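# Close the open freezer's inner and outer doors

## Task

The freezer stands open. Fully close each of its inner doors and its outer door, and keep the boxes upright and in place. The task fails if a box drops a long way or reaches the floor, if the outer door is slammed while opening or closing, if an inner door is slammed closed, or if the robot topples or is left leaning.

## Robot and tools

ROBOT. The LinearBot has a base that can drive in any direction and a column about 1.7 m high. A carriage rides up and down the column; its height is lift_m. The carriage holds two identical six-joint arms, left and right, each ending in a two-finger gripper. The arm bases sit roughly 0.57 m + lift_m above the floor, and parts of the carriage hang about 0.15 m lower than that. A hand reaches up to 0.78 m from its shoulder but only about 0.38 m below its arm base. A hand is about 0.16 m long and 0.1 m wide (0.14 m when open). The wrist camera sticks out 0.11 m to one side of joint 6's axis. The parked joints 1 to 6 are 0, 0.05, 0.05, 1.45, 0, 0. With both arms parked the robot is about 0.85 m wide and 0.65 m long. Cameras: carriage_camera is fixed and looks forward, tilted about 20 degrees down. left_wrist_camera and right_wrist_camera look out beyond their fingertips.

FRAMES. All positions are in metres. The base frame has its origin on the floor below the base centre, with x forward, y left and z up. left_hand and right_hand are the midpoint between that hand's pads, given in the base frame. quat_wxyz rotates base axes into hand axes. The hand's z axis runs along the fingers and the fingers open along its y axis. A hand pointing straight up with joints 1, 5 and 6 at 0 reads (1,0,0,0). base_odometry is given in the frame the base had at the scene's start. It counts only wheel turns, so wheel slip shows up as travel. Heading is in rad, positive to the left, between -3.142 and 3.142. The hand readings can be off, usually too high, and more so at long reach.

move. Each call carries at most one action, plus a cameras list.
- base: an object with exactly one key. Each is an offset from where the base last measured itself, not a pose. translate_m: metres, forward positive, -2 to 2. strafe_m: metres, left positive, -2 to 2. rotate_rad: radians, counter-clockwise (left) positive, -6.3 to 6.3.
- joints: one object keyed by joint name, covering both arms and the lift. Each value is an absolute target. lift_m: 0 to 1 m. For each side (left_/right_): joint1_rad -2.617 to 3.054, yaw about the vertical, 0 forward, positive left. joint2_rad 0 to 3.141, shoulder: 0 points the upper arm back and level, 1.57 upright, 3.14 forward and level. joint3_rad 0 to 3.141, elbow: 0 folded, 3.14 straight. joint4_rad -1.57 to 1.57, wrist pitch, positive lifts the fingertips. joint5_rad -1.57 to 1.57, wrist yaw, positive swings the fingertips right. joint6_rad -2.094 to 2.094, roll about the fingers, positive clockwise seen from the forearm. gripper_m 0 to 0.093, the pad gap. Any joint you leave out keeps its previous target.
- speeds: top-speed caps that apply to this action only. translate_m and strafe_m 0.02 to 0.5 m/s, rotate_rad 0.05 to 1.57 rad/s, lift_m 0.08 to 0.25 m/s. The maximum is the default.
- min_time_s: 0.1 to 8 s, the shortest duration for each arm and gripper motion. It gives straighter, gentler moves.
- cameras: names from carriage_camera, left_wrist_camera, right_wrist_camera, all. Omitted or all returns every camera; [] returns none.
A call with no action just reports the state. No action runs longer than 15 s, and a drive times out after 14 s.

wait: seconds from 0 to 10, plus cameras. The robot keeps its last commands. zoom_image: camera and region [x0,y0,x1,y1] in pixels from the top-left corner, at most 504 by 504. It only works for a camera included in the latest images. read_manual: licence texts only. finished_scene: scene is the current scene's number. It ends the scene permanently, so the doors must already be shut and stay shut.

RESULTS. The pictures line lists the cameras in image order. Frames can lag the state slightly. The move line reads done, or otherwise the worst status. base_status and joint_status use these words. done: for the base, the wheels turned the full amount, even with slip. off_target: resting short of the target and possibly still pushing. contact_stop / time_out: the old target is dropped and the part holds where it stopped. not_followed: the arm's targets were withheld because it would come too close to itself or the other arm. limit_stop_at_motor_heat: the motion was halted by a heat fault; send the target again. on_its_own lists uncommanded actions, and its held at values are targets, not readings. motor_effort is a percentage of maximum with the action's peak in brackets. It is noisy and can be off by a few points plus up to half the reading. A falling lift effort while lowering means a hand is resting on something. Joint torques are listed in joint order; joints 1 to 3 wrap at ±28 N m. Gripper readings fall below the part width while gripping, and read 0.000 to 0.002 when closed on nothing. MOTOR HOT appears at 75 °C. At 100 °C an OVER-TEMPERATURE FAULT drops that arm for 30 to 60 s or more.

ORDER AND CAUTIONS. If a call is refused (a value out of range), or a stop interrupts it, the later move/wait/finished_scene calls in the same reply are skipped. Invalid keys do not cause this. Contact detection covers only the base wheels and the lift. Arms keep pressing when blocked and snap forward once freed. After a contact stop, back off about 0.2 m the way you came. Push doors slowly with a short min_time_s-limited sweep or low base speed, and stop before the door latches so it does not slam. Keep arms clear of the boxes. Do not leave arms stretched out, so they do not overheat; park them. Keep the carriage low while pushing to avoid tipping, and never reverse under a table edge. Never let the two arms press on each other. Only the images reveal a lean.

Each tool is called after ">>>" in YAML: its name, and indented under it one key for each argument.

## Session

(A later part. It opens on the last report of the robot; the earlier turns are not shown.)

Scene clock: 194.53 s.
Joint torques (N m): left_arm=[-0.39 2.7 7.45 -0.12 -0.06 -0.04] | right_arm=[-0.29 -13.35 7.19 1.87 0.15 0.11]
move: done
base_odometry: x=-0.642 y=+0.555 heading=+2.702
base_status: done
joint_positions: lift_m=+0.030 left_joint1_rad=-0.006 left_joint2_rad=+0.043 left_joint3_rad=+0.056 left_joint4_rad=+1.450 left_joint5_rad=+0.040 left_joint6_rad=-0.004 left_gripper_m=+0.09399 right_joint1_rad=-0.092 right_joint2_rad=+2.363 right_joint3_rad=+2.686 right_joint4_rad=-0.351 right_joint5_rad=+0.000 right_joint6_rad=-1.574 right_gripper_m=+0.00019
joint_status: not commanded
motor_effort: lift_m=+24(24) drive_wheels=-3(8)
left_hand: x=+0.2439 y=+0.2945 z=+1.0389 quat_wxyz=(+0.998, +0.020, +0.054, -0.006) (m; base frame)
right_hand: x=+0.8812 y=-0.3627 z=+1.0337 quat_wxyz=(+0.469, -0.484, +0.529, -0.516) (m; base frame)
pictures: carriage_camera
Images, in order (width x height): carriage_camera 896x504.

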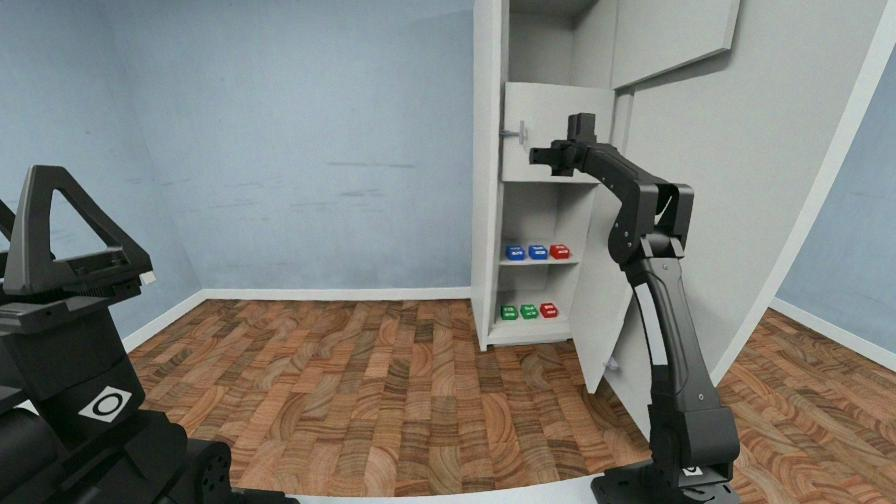

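>>> move:
  joints: {"lift_m":0.33,"right_joint1_rad":0,"right_joint2_rad":1.57,"right_joint3_rad":1.57,"right_joint4_rad":0,"right_joint5_rad":0,"right_joint6_rad":0,"right_gripper_m":0.08}
  base: {"translate_m": -0.17}

Scene clock: 199.27 s.
Joint torques (N m): left_arm=[-0.35 2.77 7.42 -0.14 -0.06 -0.05] | right_arm=[0.13 -8.49 7.5 1.93 0.05 0.06]
move: done
base_odometry: x=-0.489 y=+0.482 heading=+2.701
base_status: done
joint_positions: lift_m=+0.330 left_joint1_rad=-0.006 left_joint2_rad=+0.043 left_joint3_rad=+0.056 left_joint4_rad=+1.451 left_joint5_rad=+0.040 left_joint6_rad=-0.004 left_gripper_m=+0.09399 right_joint1_rad=-0.006 right_joint2_rad=+1.583 right_joint3_rad=+1.573 right_joint4_rad=-0.019 right_joint5_rad=+0.000 right_joint6_rad=-0.010 right_gripper_m=+0.07987
joint_status: all done
motor_effort: lift_m=+30(37) drive_wheels=-4(8)
left_hand: x=+0.2438 y=+0.2945 z=+1.3384 quat_wxyz=(+0.998, +0.020, +0.054, -0.006) (m; base frame)
right_hand: x=+0.7318 y=-0.3048 z=+1.3340 quat_wxyz=(+0.697, -0.001, +0.717, -0.006) (m; base frame)
pictures: carriage_camera, left_wrist_camera, right_wrist_camera
Images, in order (width x height): carriage_camera 896x504, left_wrist_camera 896x504, right_wrist_camera 896x504.

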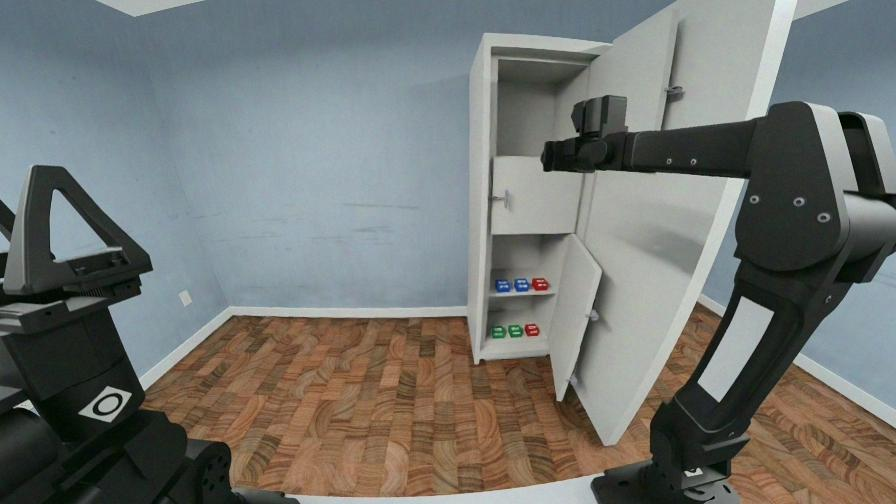

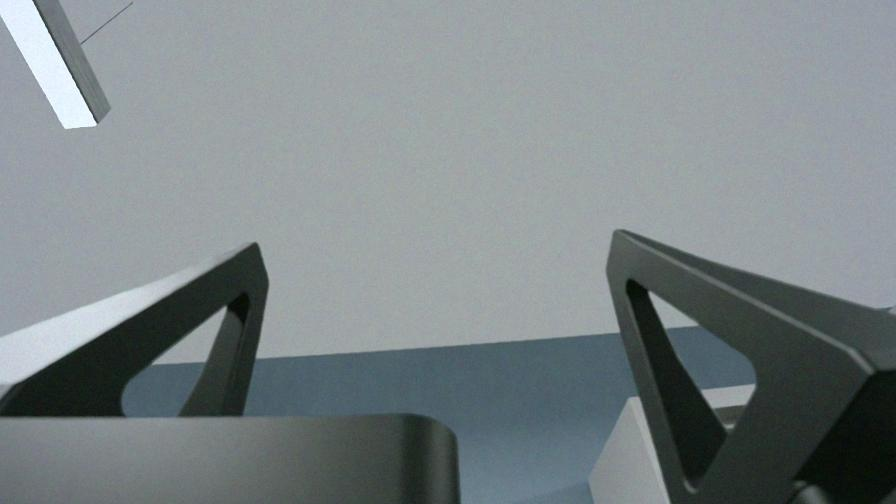

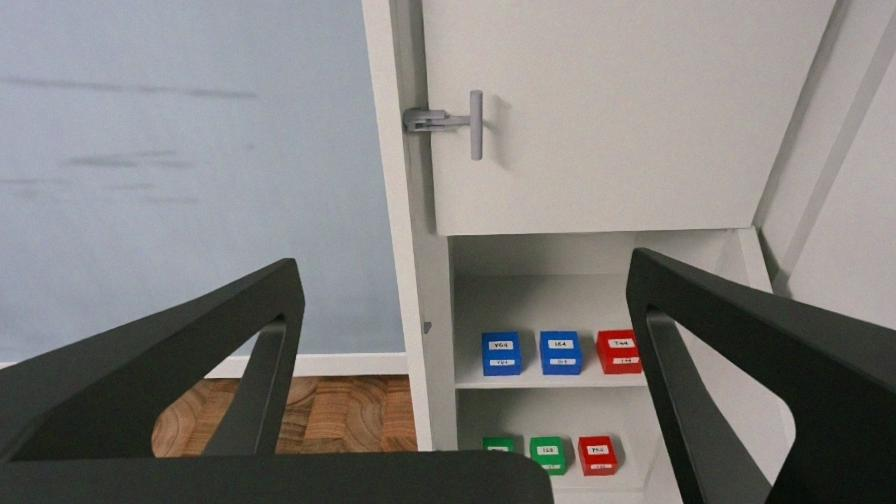

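>>> move:
  joints: {"lift_m":0.03,"right_gripper_m":0}
  base: {"strafe_m": -0.3}
  cameras: []

>>> move:
  base: {"translate_m": 0.1}

>>> move:
  base: {"strafe_m": -0.2}
  speeds: {"strafe_m":0.08}

Scene clock: 205.17 s.
Joint torques (N m): left_arm=[-0.38 2.81 7.41 -0.11 -0.05 -0.05] | right_arm=[-0.2 -8.5 7.98 1.87 0.11 0.06]
move: done
base_odometry: x=-0.361 y=+0.754 heading=+2.701
base_status: done
joint_positions: lift_m=+0.030 left_joint1_rad=-0.006 left_joint2_rad=+0.043 left_joint3_rad=+0.056 left_joint4_rad=+1.451 left_joint5_rad=+0.040 left_joint6_rad=-0.004 left_gripper_m=+0.09399 right_joint1_rad=-0.004 right_joint2_rad=+1.583 right_joint3_rad=+1.566 right_joint4_rad=-0.013 right_joint5_rad=+0.001 right_joint6_rad=-0.008 right_gripper_m=+0.00027
joint_status: all done
motor_effort: lift_m=+24(28) drive_wheels=-6(10)
left_hand: x=+0.2437 y=+0.2945 z=+1.0391 quat_wxyz=(+0.998, +0.020, +0.053, -0.006) (m; base frame)
right_hand: x=+0.7321 y=-0.3036 z=+1.0325 quat_wxyz=(+0.696, -0.001, +0.718, -0.004) (m; base frame)
pictures: none
No camera images: "cameras" was empty.

Scene clock: 206.70 s.
Joint torques (N m): left_arm=[-0.39 2.8 7.43 -0.14 -0.06 -0.03] | right_arm=[-0.18 -8.47 7.87 1.75 0.1 0.08]
move: done
base_odometry: x=-0.451 y=+0.797 heading=+2.700
base_status: done
joint_positions: lift_m=+0.030 left_joint1_rad=-0.006 left_joint2_rad=+0.043 left_joint3_rad=+0.056 left_joint4_rad=+1.451 left_joint5_rad=+0.040 left_joint6_rad=-0.004 left_gripper_m=+0.09399 right_joint1_rad=-0.004 right_joint2_rad=+1.583 right_joint3_rad=+1.566 right_joint4_rad=-0.012 right_joint5_rad=+0.001 right_joint6_rad=-0.008 right_gripper_m=+0.00027
joint_status: not commanded
motor_effort: lift_m=+24(24) drive_wheels=-6(12)
left_hand: x=+0.2437 y=+0.2945 z=+1.0391 quat_wxyz=(+0.998, +0.020, +0.053, -0.006) (m; base frame)
right_hand: x=+0.7321 y=-0.3036 z=+1.0329 quat_wxyz=(+0.697, -0.001, +0.717, -0.004) (m; base frame)
pictures: carriage_camera, left_wrist_camera, right_wrist_camera
Images, in order (width x height): carriage_camera 896x504, left_wrist_camera 896x504, right_wrist_camera 896x504.

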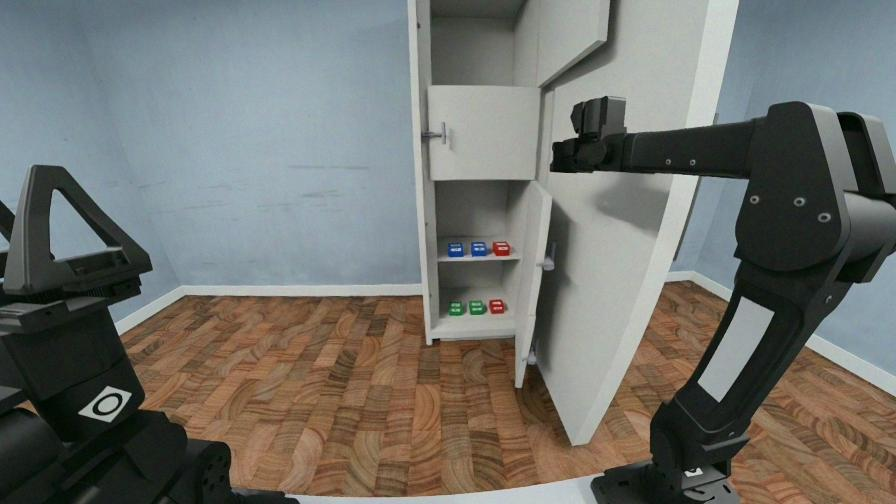

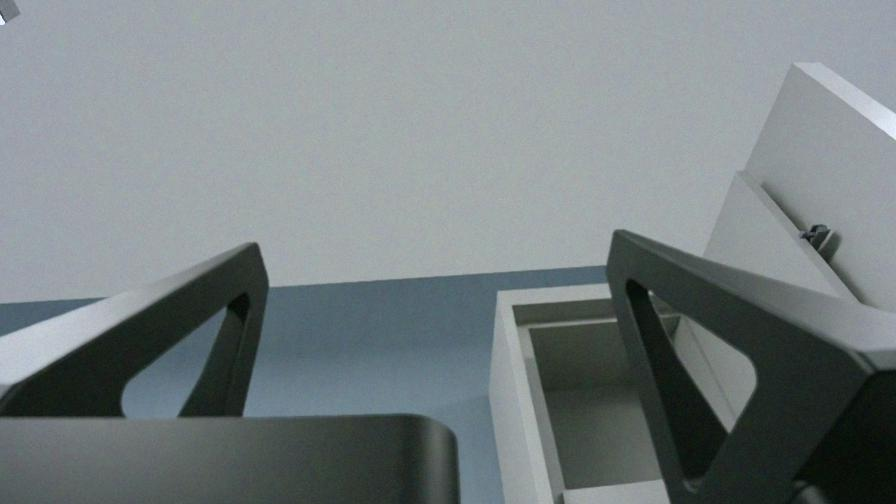

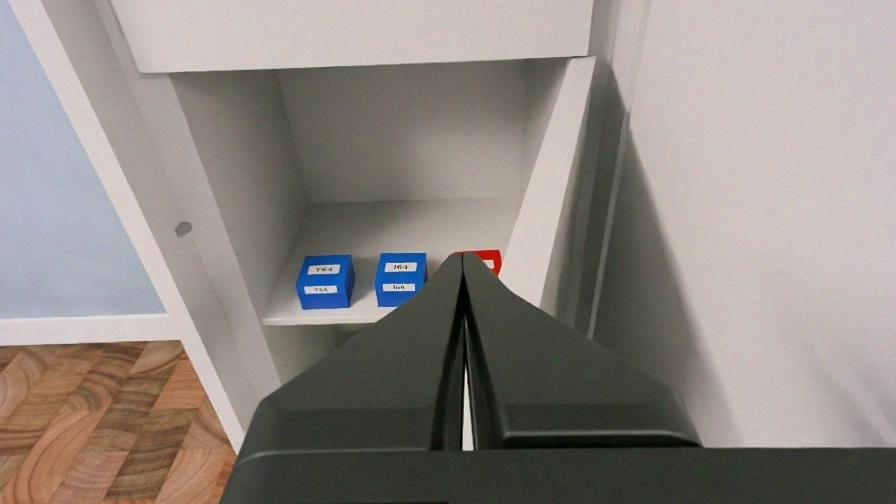

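Scene clock: 209.87 s.
Joint torques (N m): left_arm=[-0.68 2.76 7.39 -0.12 -0.06 -0.04] | right_arm=[-14.13 -8.35 7.87 1.72 0.33 -0.03]
move: done
base_odometry: x=-0.366 y=+0.977 heading=+2.701
base_status: done
joint_positions: lift_m=+0.030 left_joint1_rad=-0.006 left_joint2_rad=+0.043 left_joint3_rad=+0.056 left_joint4_rad=+1.451 left_joint5_rad=+0.040 left_joint6_rad=-0.004 left_gripper_m=+0.09399 right_joint1_rad=+0.167 right_joint2_rad=+1.584 right_joint3_rad=+1.566 right_joint4_rad=-0.001 right_joint5_rad=-0.023 right_joint6_rad=-0.001 right_gripper_m=+0.00026
joint_status: not commanded
motor_effort: lift_m=+24(24) drive_wheels=+7(8)
left_hand: x=+0.2437 y=+0.2945 z=+1.0391 quat_wxyz=(+0.998, +0.020, +0.053, -0.006) (m; base frame)
right_hand: x=+0.7246 y=-0.2120 z=+1.0352 quat_wxyz=(+0.697, -0.068, +0.710, +0.066) (m; base frame)
pictures: carriage_camera, left_wrist_camera, right_wrist_camera
Images, in order (width x height): carriage_camera 896x504, left_wrist_camera 896x504, right_wrist_camera 896x504.

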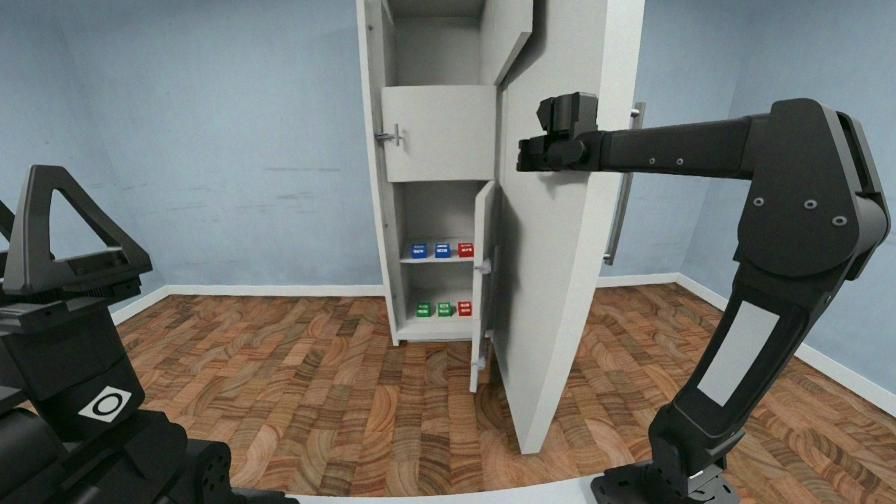

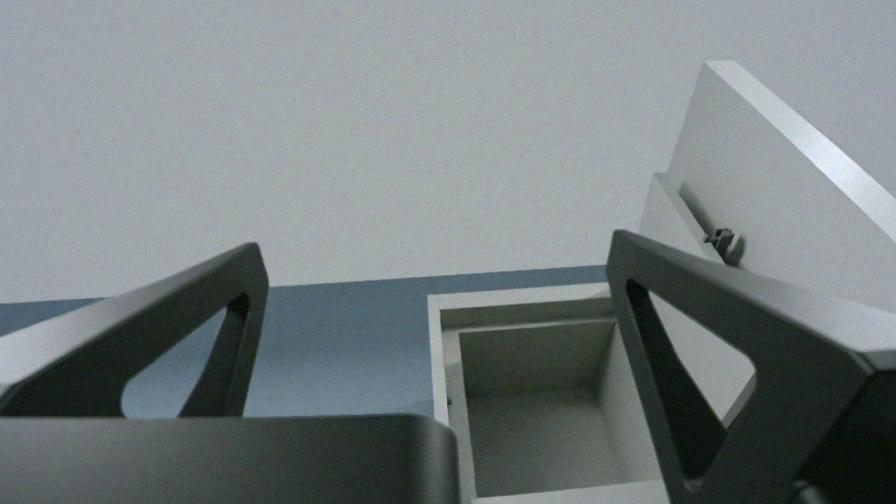

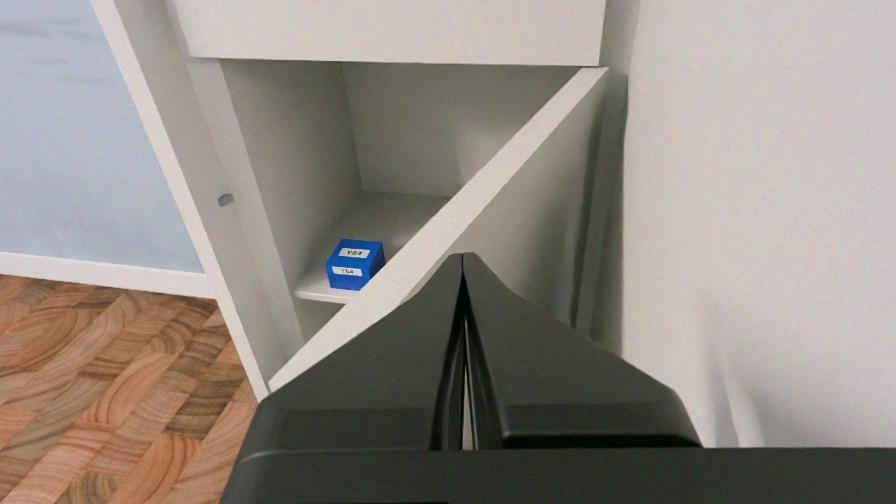

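>>> move:
  base: {"strafe_m": 0.225}
  cameras: []

>>> move:
  base: {"translate_m": -0.12}
  cameras: []

>>> move:
  joints: {"lift_m":0.05,"right_joint1_rad":-0.25,"right_joint2_rad":2.618,"right_joint3_rad":2.618,"right_joint4_rad":1.55,"right_joint5_rad":0,"right_joint6_rad":0.25,"right_gripper_m":0.085}
  min_time_s: 2

Scene clock: 222.00 s.
Joint torques (N m): left_arm=[-0.32 2.76 7.28 -0.14 -0.06 -0.04] | right_arm=[-0.55 -8.61 8.08 1.77 0.2 -0.01]
move: done
base_odometry: x=-0.462 y=+0.774 heading=+2.700
base_status: done
joint_positions: lift_m=+0.030 left_joint1_rad=-0.006 left_joint2_rad=+0.043 left_joint3_rad=+0.056 left_joint4_rad=+1.451 left_joint5_rad=+0.040 left_joint6_rad=-0.004 left_gripper_m=+0.09399 right_joint1_rad=-0.001 right_joint2_rad=+1.584 right_joint3_rad=+1.566 right_joint4_rad=-0.004 right_joint5_rad=-0.011 right_joint6_rad=-0.005 right_gripper_m=+0.00026
joint_status: not commanded
motor_effort: lift_m=+24(24) drive_wheels=-4(12)
left_hand: x=+0.2437 y=+0.2945 z=+1.0391 quat_wxyz=(+0.998, +0.020, +0.053, -0.006) (m; base frame)
right_hand: x=+0.7324 y=-0.3002 z=+1.0345 quat_wxyz=(+0.699, -0.005, +0.715, +0.002) (m; base frame)
pictures: none
No camera images: "cameras" was empty.

Scene clock: 223.67 s.
Joint torques (N m): left_arm=[-0.39 2.74 7.41 -0.12 -0.06 -0.04] | right_arm=[-0.47 -8.17 8.12 1.77 0.17 0.06]
move: done
base_odometry: x=-0.354 y=+0.723 heading=+2.700
base_status: done
joint_positions: lift_m=+0.030 left_joint1_rad=-0.006 left_joint2_rad=+0.043 left_joint3_rad=+0.056 left_joint4_rad=+1.451 left_joint5_rad=+0.040 left_joint6_rad=-0.004 left_gripper_m=+0.09399 right_joint1_rad=-0.001 right_joint2_rad=+1.583 right_joint3_rad=+1.566 right_joint4_rad=-0.007 right_joint5_rad=-0.011 right_joint6_rad=-0.005 right_gripper_m=+0.00026
joint_status: not commanded
motor_effort: lift_m=+24(24) drive_wheels=-3(8)
left_hand: x=+0.2437 y=+0.2945 z=+1.0391 quat_wxyz=(+0.998, +0.020, +0.053, -0.006) (m; base frame)
right_hand: x=+0.7323 y=-0.3002 z=+1.0339 quat_wxyz=(+0.698, -0.005, +0.716, +0.002) (m; base frame)
pictures: none
No camera images: "cameras" was empty.

Scene clock: 226.13 s.
Joint torques (N m): left_arm=[-0.36 2.78 7.42 -0.14 -0.05 -0.05] | right_arm=[-1.1 -12.12 7.86 -0.09 0.2 0.08]
move: done
base_odometry: x=-0.354 y=+0.723 heading=+2.700
base_status: not commanded
joint_positions: lift_m=+0.050 left_joint1_rad=-0.006 left_joint2_rad=+0.043 left_joint3_rad=+0.056 left_joint4_rad=+1.451 left_joint5_rad=+0.040 left_joint6_rad=-0.004 left_gripper_m=+0.09399 right_joint1_rad=-0.244 right_joint2_rad=+2.613 right_joint3_rad=+2.596 right_joint4_rad=+1.535 right_joint5_rad=-0.011 right_joint6_rad=+0.241 right_gripper_m=+0.08487
joint_status: all done
motor_effort: lift_m=+30(39) drive_wheels=-3(3)
left_hand: x=+0.2437 y=+0.2945 z=+1.0585 quat_wxyz=(+0.998, +0.020, +0.053, -0.006) (m; base frame)
right_hand: x=+0.7094 y=-0.4224 z=+1.1741 quat_wxyz=(+1.000, +0.001, +0.027, -0.001) (m; base frame)
pictures: carriage_camera, left_wrist_camera, right_wrist_camera
Images, in order (width x height): carriage_camera 896x504, left_wrist_camera 896x504, right_wrist_camera 896x504.

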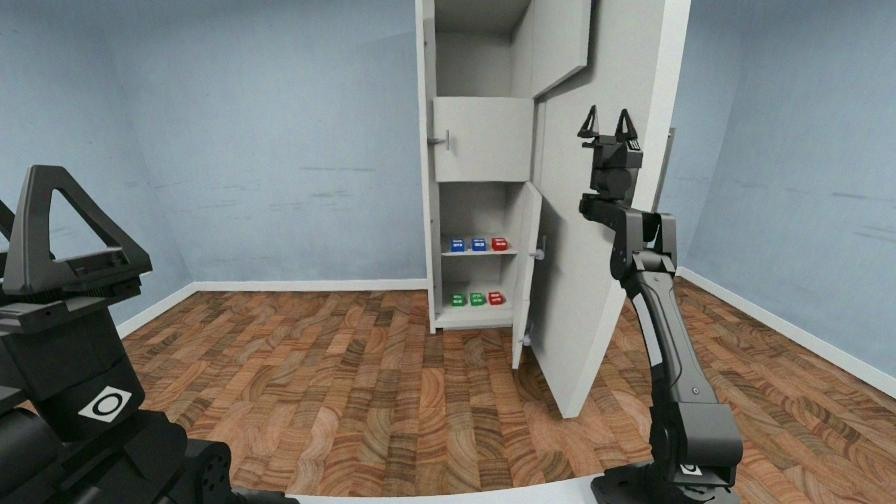

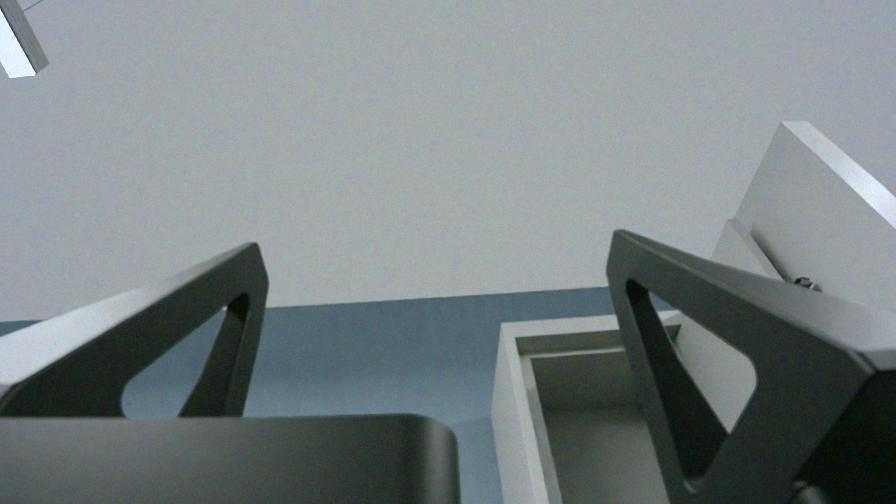

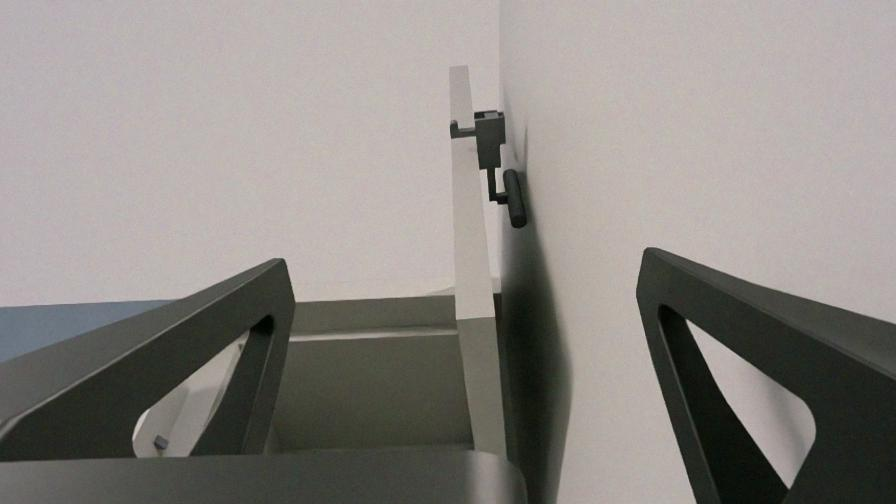

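>>> move:
  base: {"translate_m": 0.1}
  joints: {"right_gripper_m":0.05}
  speeds: {"translate_m":0.1}
  cameras: ["carriage_camera","right_wrist_camera"]

Scene clock: 229.87 s.
Joint torques (N m): left_arm=[-0.39 2.8 7.13 -0.14 -0.05 -0.05] | right_arm=[-1.11 -12.42 7.64 -0.09 0.22 0.06]
move: done
base_odometry: x=-0.444 y=+0.765 heading=+2.701
base_status: done
joint_positions: lift_m=+0.050 left_joint1_rad=-0.006 left_joint2_rad=+0.043 left_joint3_rad=+0.056 left_joint4_rad=+1.451 left_joint5_rad=+0.040 left_joint6_rad=-0.004 left_gripper_m=+0.09399 right_joint1_rad=-0.246 right_joint2_rad=+2.614 right_joint3_rad=+2.598 right_joint4_rad=+1.542 right_joint5_rad=-0.010 right_joint6_rad=+0.242 right_gripper_m=+0.05014
joint_status: all done
motor_effort: lift_m=+30(30) drive_wheels=-4(10)
left_hand: x=+0.2437 y=+0.2945 z=+1.0585 quat_wxyz=(+0.998, +0.020, +0.053, -0.006) (m; base frame)
right_hand: x=+0.7075 y=-0.4229 z=+1.1741 quat_wxyz=(+1.000, +0.001, +0.023, -0.002) (m; base frame)
pictures: carriage_camera, right_wrist_camera
Images, in order (width x height): carriage_camera 896x504, right_wrist_camera 896x504.

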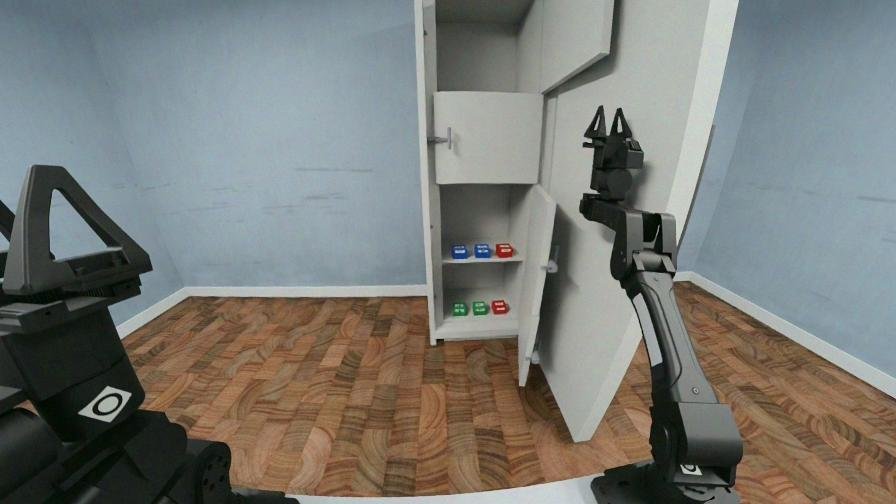

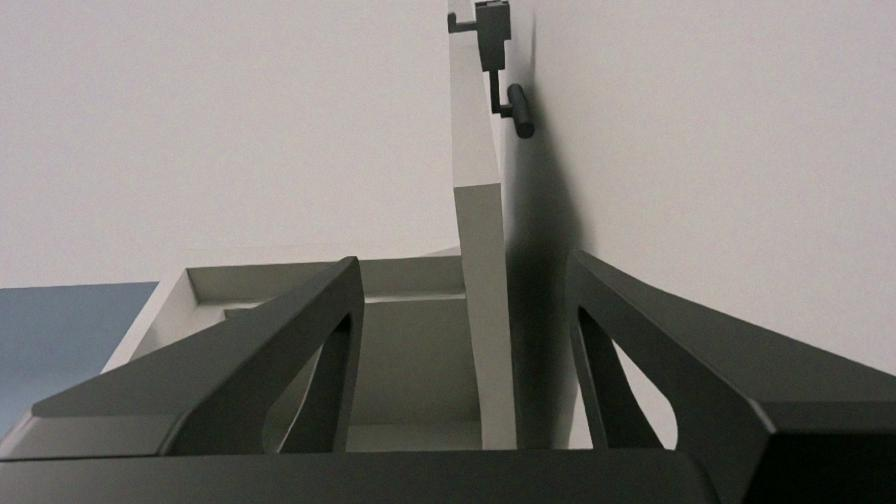

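>>> move:
  base: {"translate_m": 0.03}
  joints: {"right_gripper_m":0.04,"lift_m":0.1}
  speeds: {"translate_m":0.05,"lift_m":0.08}
  cameras: ["carriage_camera","right_wrist_camera"]

Scene clock: 232.70 s.
Joint torques (N m): left_arm=[-0.4 2.76 7.41 -0.12 -0.04 -0.04] | right_arm=[-0.91 -13.05 7.23 -0.23 0.23 0.12]
move: done
base_odometry: x=-0.471 y=+0.778 heading=+2.701
base_status: done
joint_positions: lift_m=+0.100 left_joint1_rad=-0.006 left_joint2_rad=+0.043 left_joint3_rad=+0.056 left_joint4_rad=+1.451 left_joint5_rad=+0.040 left_joint6_rad=-0.004 left_gripper_m=+0.09399 right_joint1_rad=-0.246 right_joint2_rad=+2.618 right_joint3_rad=+2.600 right_joint4_rad=+1.544 right_joint5_rad=-0.010 right_joint6_rad=+0.242 right_gripper_m=+0.04014
joint_status: all done
motor_effort: lift_m=+30(36) drive_wheels=-7(9)
left_hand: x=+0.2436 y=+0.2945 z=+1.1085 quat_wxyz=(+0.998, +0.020, +0.053, -0.006) (m; base frame)
right_hand: x=+0.7081 y=-0.4233 z=+1.2226 quat_wxyz=(+1.000, +0.001, +0.023, -0.002) (m; base frame)
pictures: carriage_camera, right_wrist_camera
Images, in order (width x height): carriage_camera 896x504, right_wrist_camera 896x504.

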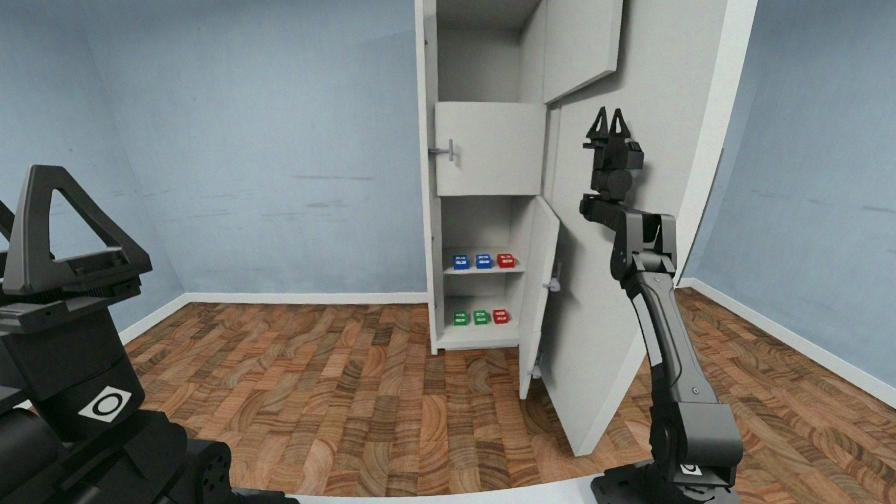

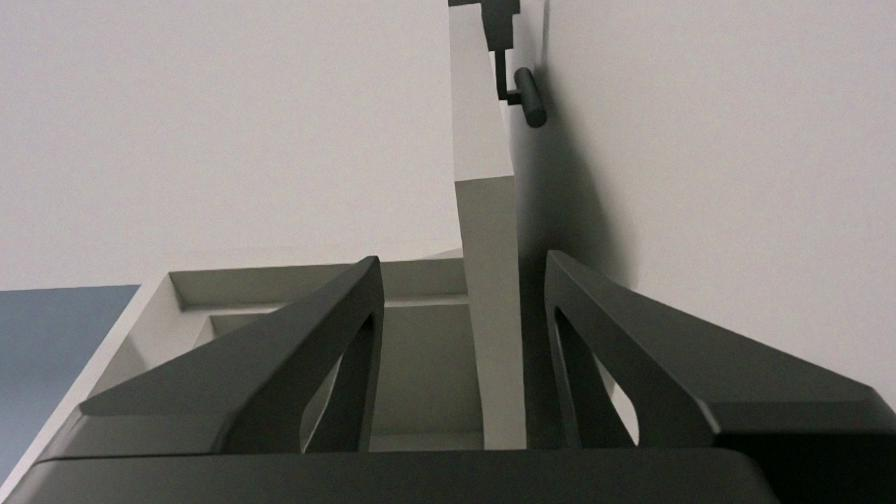

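>>> move:
  joints: {"lift_m":0.17}
  speeds: {"lift_m":0.08}
  cameras: ["carriage_camera","right_wrist_camera"]

Scene clock: 234.90 s.
Joint torques (N m): left_arm=[-0.32 2.8 7.47 -0.14 -0.05 -0.04] | right_arm=[-0.87 -13.37 7.16 -0.11 0.17 0.04]
move: done
base_odometry: x=-0.471 y=+0.778 heading=+2.701
base_status: not commanded
joint_positions: lift_m=+0.170 left_joint1_rad=-0.006 left_joint2_rad=+0.043 left_joint3_rad=+0.056 left_joint4_rad=+1.451 left_joint5_rad=+0.040 left_joint6_rad=-0.004 left_gripper_m=+0.09399 right_joint1_rad=-0.246 right_joint2_rad=+2.621 right_joint3_rad=+2.603 right_joint4_rad=+1.545 right_joint5_rad=-0.010 right_joint6_rad=+0.242 right_gripper_m=+0.04014
joint_status: all done
motor_effort: lift_m=+30(35) drive_wheels=-6(7)
left_hand: x=+0.2436 y=+0.2945 z=+1.1785 quat_wxyz=(+0.998, +0.020, +0.053, -0.006) (m; base frame)
right_hand: x=+0.7083 y=-0.4233 z=+1.2919 quat_wxyz=(+1.000, +0.001, +0.023, -0.002) (m; base frame)
pictures: carriage_camera, right_wrist_camera
Images, in order (width x height): carriage_camera 896x504, right_wrist_camera 896x504.

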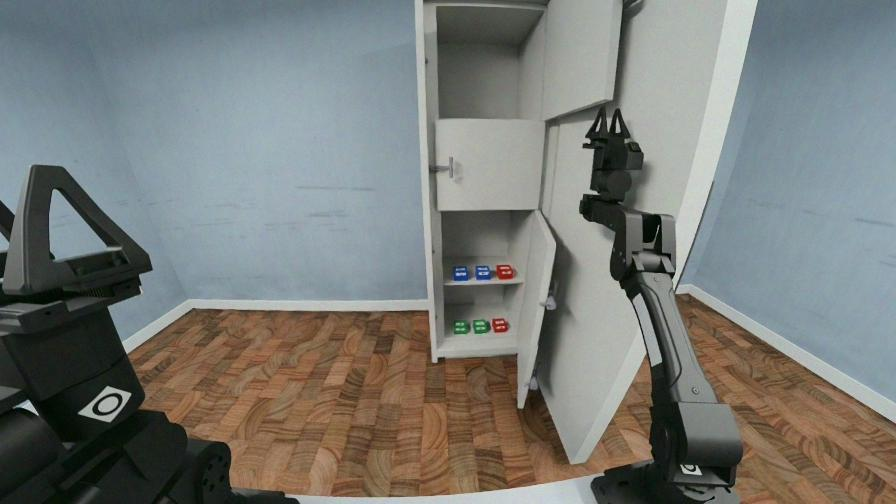

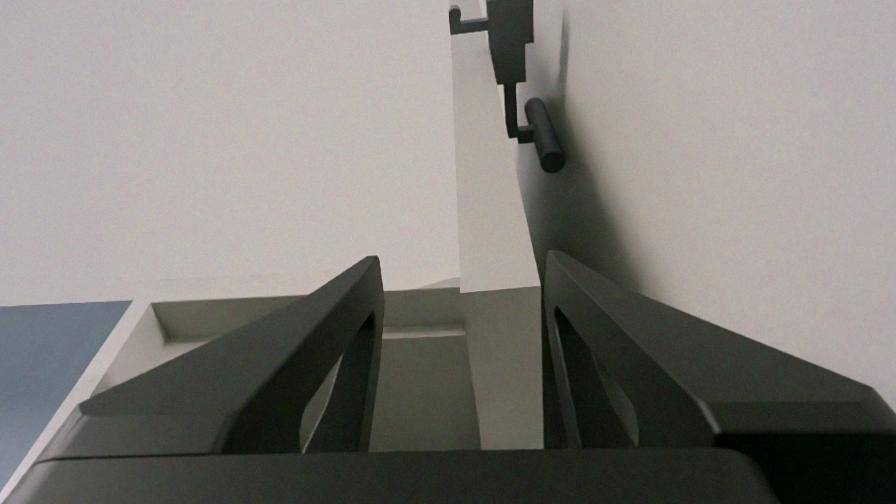

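>>> move:
  base: {"translate_m": 0.05}
  speeds: {"translate_m":0.05}
  cameras: ["carriage_camera","right_wrist_camera"]

Scene clock: 238.53 s.
Joint torques (N m): left_arm=[-0.4 2.81 7.31 -0.12 -0.05 -0.04] | right_arm=[-0.53 -13.05 7.17 -0.18 0.24 0.05]
move: done
base_odometry: x=-0.517 y=+0.799 heading=+2.702
base_status: done
joint_positions: lift_m=+0.170 left_joint1_rad=-0.006 left_joint2_rad=+0.043 left_joint3_rad=+0.056 left_joint4_rad=+1.451 left_joint5_rad=+0.040 left_joint6_rad=-0.004 left_gripper_m=+0.09399 right_joint1_rad=-0.247 right_joint2_rad=+2.621 right_joint3_rad=+2.603 right_joint4_rad=+1.546 right_joint5_rad=-0.010 right_joint6_rad=+0.242 right_gripper_m=+0.04014
joint_status: not commanded
motor_effort: lift_m=+30(30) drive_wheels=-7(10)
left_hand: x=+0.2436 y=+0.2945 z=+1.1785 quat_wxyz=(+0.998, +0.020, +0.053, -0.006) (m; base frame)
right_hand: x=+0.7079 y=-0.4234 z=+1.2919 quat_wxyz=(+1.000, +0.001, +0.022, -0.002) (m; base frame)
pictures: carriage_camera, right_wrist_camera
Images, in order (width x height): carriage_camera 896x504, right_wrist_camera 896x504.

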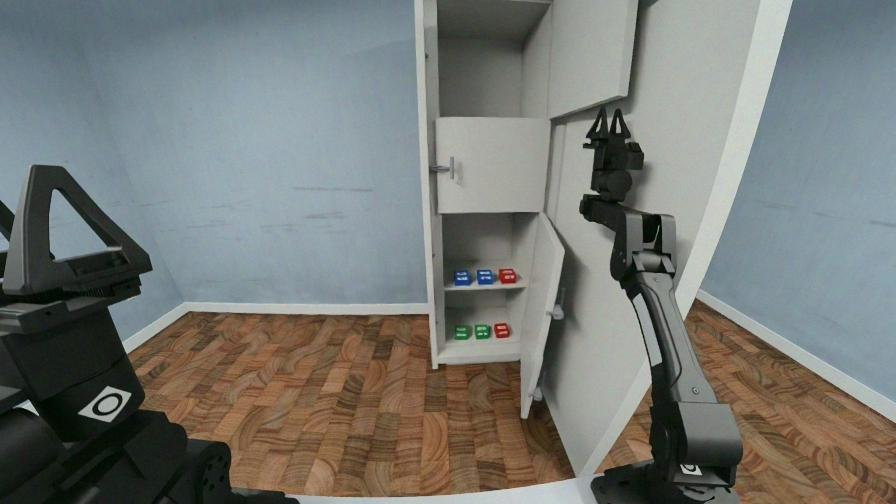

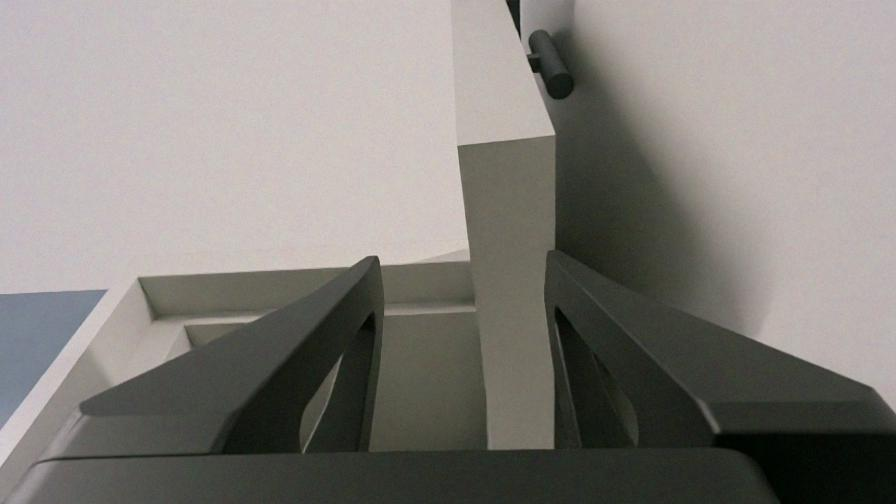

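>>> move:
  base: {"strafe_m": -0.012}
  cameras: ["right_wrist_camera"]

>>> move:
  joints: {"lift_m":0.205}
  speeds: {"lift_m":0.08}
  cameras: ["carriage_camera","right_wrist_camera"]

Scene clock: 240.97 s.
Joint torques (N m): left_arm=[-0.34 2.8 7.42 -0.14 -0.06 -0.03] | right_arm=[-0.46 -13.37 7.24 -0.14 0.15 0.02]
move: done
base_odometry: x=-0.512 y=+0.809 heading=+2.702
base_status: done
joint_positions: lift_m=+0.170 left_joint1_rad=-0.006 left_joint2_rad=+0.043 left_joint3_rad=+0.056 left_joint4_rad=+1.451 left_joint5_rad=+0.040 left_joint6_rad=-0.004 left_gripper_m=+0.09399 right_joint1_rad=-0.250 right_joint2_rad=+2.621 right_joint3_rad=+2.603 right_joint4_rad=+1.546 right_joint5_rad=-0.008 right_joint6_rad=+0.242 right_gripper_m=+0.04014
joint_status: not commanded
motor_effort: lift_m=+30(30) drive_wheels=-6(7)
left_hand: x=+0.2436 y=+0.2945 z=+1.1785 quat_wxyz=(+0.998, +0.020, +0.053, -0.006) (m; base frame)
right_hand: x=+0.7075 y=-0.4253 z=+1.2919 quat_wxyz=(+1.000, +0.001, +0.022, -0.004) (m; base frame)
pictures: right_wrist_camera
Images, in order (width x height): right_wrist_camera 896x504.

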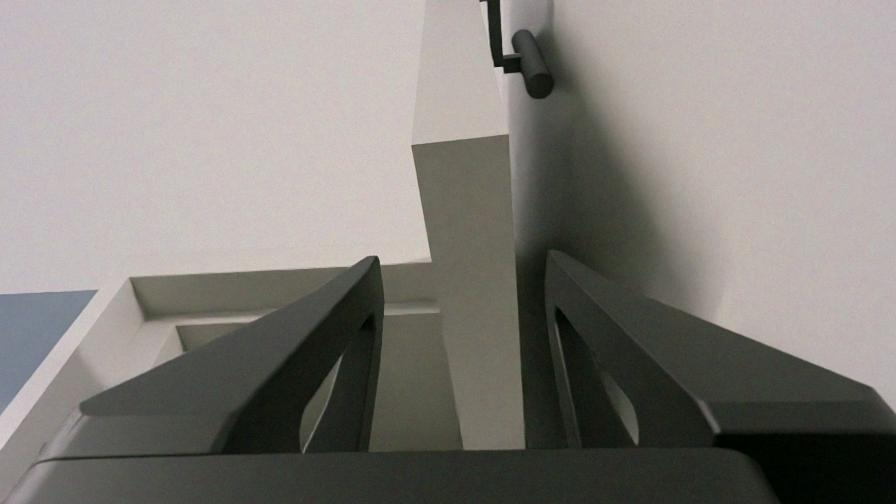

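Scene clock: 241.77 s.
Joint torques (N m): left_arm=[-0.36 2.55 7.36 -0.17 -0.06 -0.04] | right_arm=[-0.28 -13.45 7.24 -0.17 0.15 0.05]
move: done
base_odometry: x=-0.512 y=+0.809 heading=+2.702
base_status: not commanded
joint_positions: lift_m=+0.205 left_joint1_rad=-0.006 left_joint2_rad=+0.043 left_joint3_rad=+0.056 left_joint4_rad=+1.451 left_joint5_rad=+0.040 left_joint6_rad=-0.004 left_gripper_m=+0.09399 right_joint1_rad=-0.250 right_joint2_rad=+2.624 right_joint3_rad=+2.603 right_joint4_rad=+1.547 right_joint5_rad=-0.008 right_joint6_rad=+0.243 right_gripper_m=+0.04014
joint_status: all done
motor_effort: lift_m=+30(37) drive_wheels=+2(7)
left_hand: x=+0.2436 y=+0.2945 z=+1.2135 quat_wxyz=(+0.998, +0.020, +0.053, -0.006) (m; base frame)
right_hand: x=+0.7085 y=-0.4256 z=+1.3256 quat_wxyz=(+1.000, +0.001, +0.023, -0.004) (m; base frame)
pictures: carriage_camera, right_wrist_camera
Images, in order (width x height): carriage_camera 896x504, right_wrist_camera 896x504.

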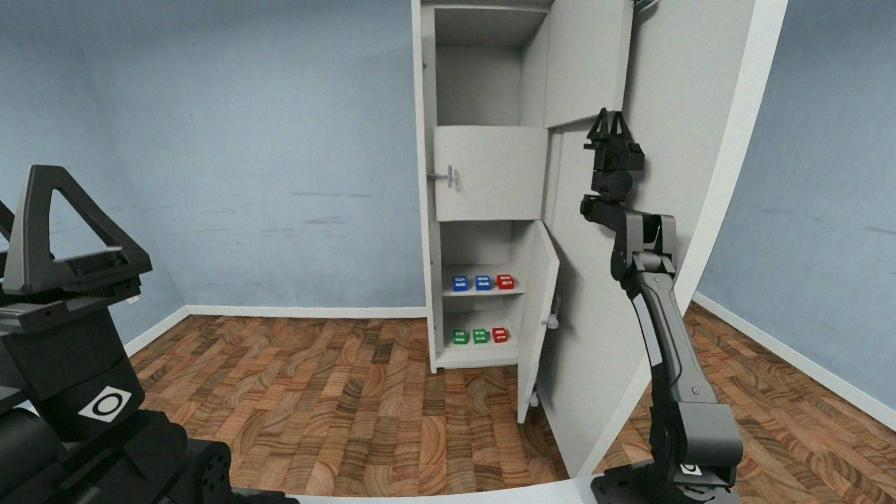

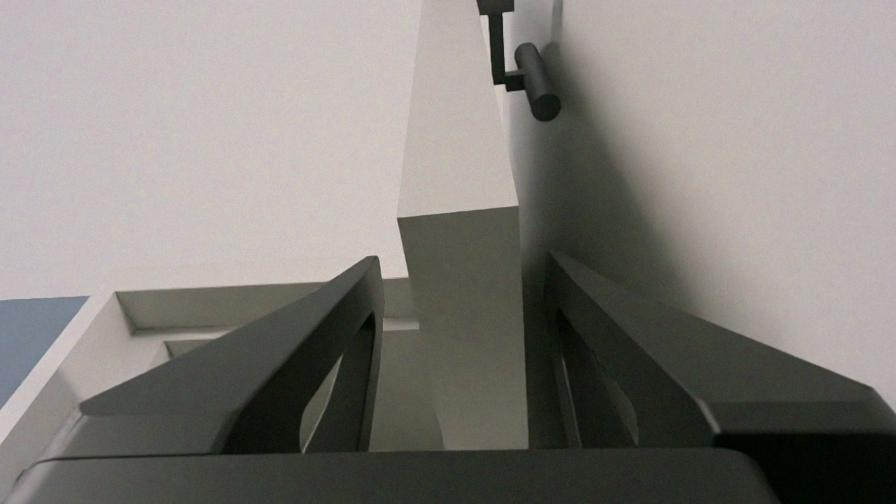

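>>> move:
  base: {"translate_m": 0.02}
  joints: {"lift_m":0.25,"right_gripper_m":0.045}
  speeds: {"lift_m":0.08,"translate_m":0.05}
  cameras: ["carriage_camera","right_wrist_camera"]

Scene clock: 244.87 s.
Joint torques (N m): left_arm=[-0.38 2.74 7.39 -0.12 -0.06 -0.05] | right_arm=[-0.46 -13.61 6.68 -0.18 0.17 0.07]
move: done
base_odometry: x=-0.530 y=+0.818 heading=+2.702
base_status: done
joint_positions: lift_m=+0.250 left_joint1_rad=-0.006 left_joint2_rad=+0.043 left_joint3_rad=+0.056 left_joint4_rad=+1.451 left_joint5_rad=+0.040 left_joint6_rad=-0.004 left_gripper_m=+0.09399 right_joint1_rad=-0.250 right_joint2_rad=+2.625 right_joint3_rad=+2.606 right_joint4_rad=+1.548 right_joint5_rad=-0.008 right_joint6_rad=+0.243 right_gripper_m=+0.04486
joint_status: all done
motor_effort: lift_m=+30(36) drive_wheels=-6(11)
left_hand: x=+0.2436 y=+0.2945 z=+1.2585 quat_wxyz=(+0.998, +0.020, +0.053, -0.006) (m; base frame)
right_hand: x=+0.7076 y=-0.4253 z=+1.3709 quat_wxyz=(+1.000, +0.001, +0.021, -0.004) (m; base frame)
pictures: carriage_camera, right_wrist_camera
Images, in order (width x height): carriage_camera 896x504, right_wrist_camera 896x504.

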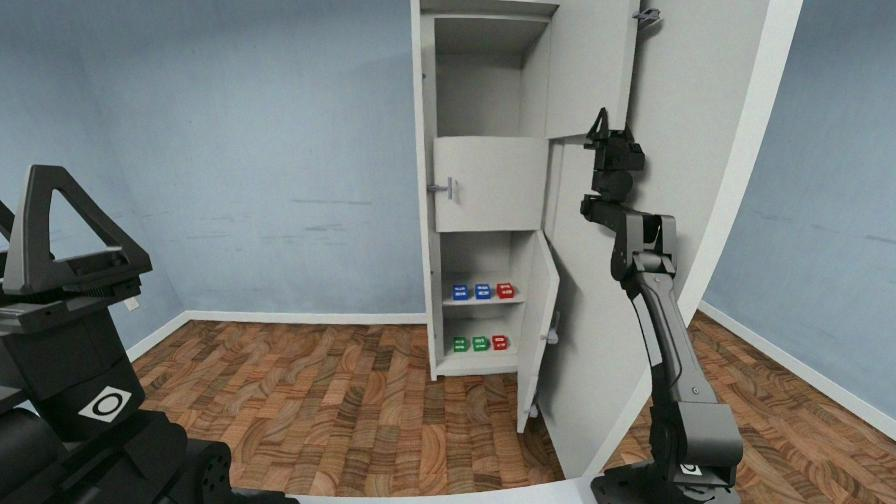

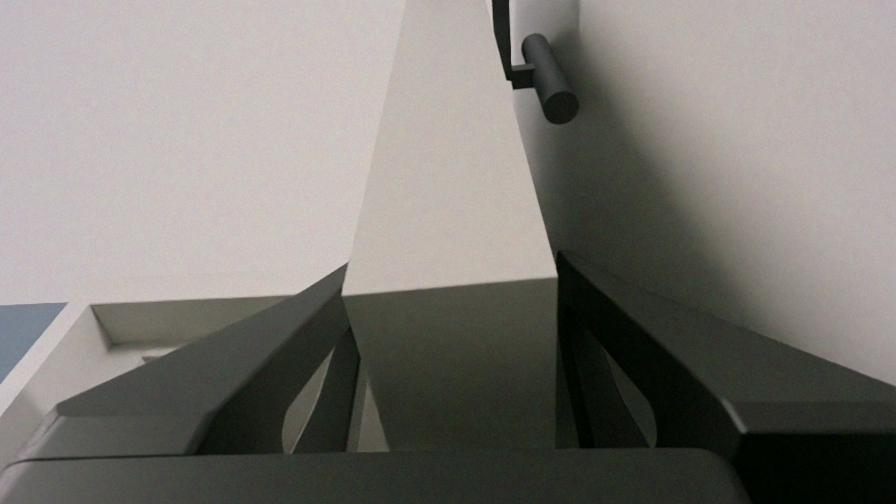

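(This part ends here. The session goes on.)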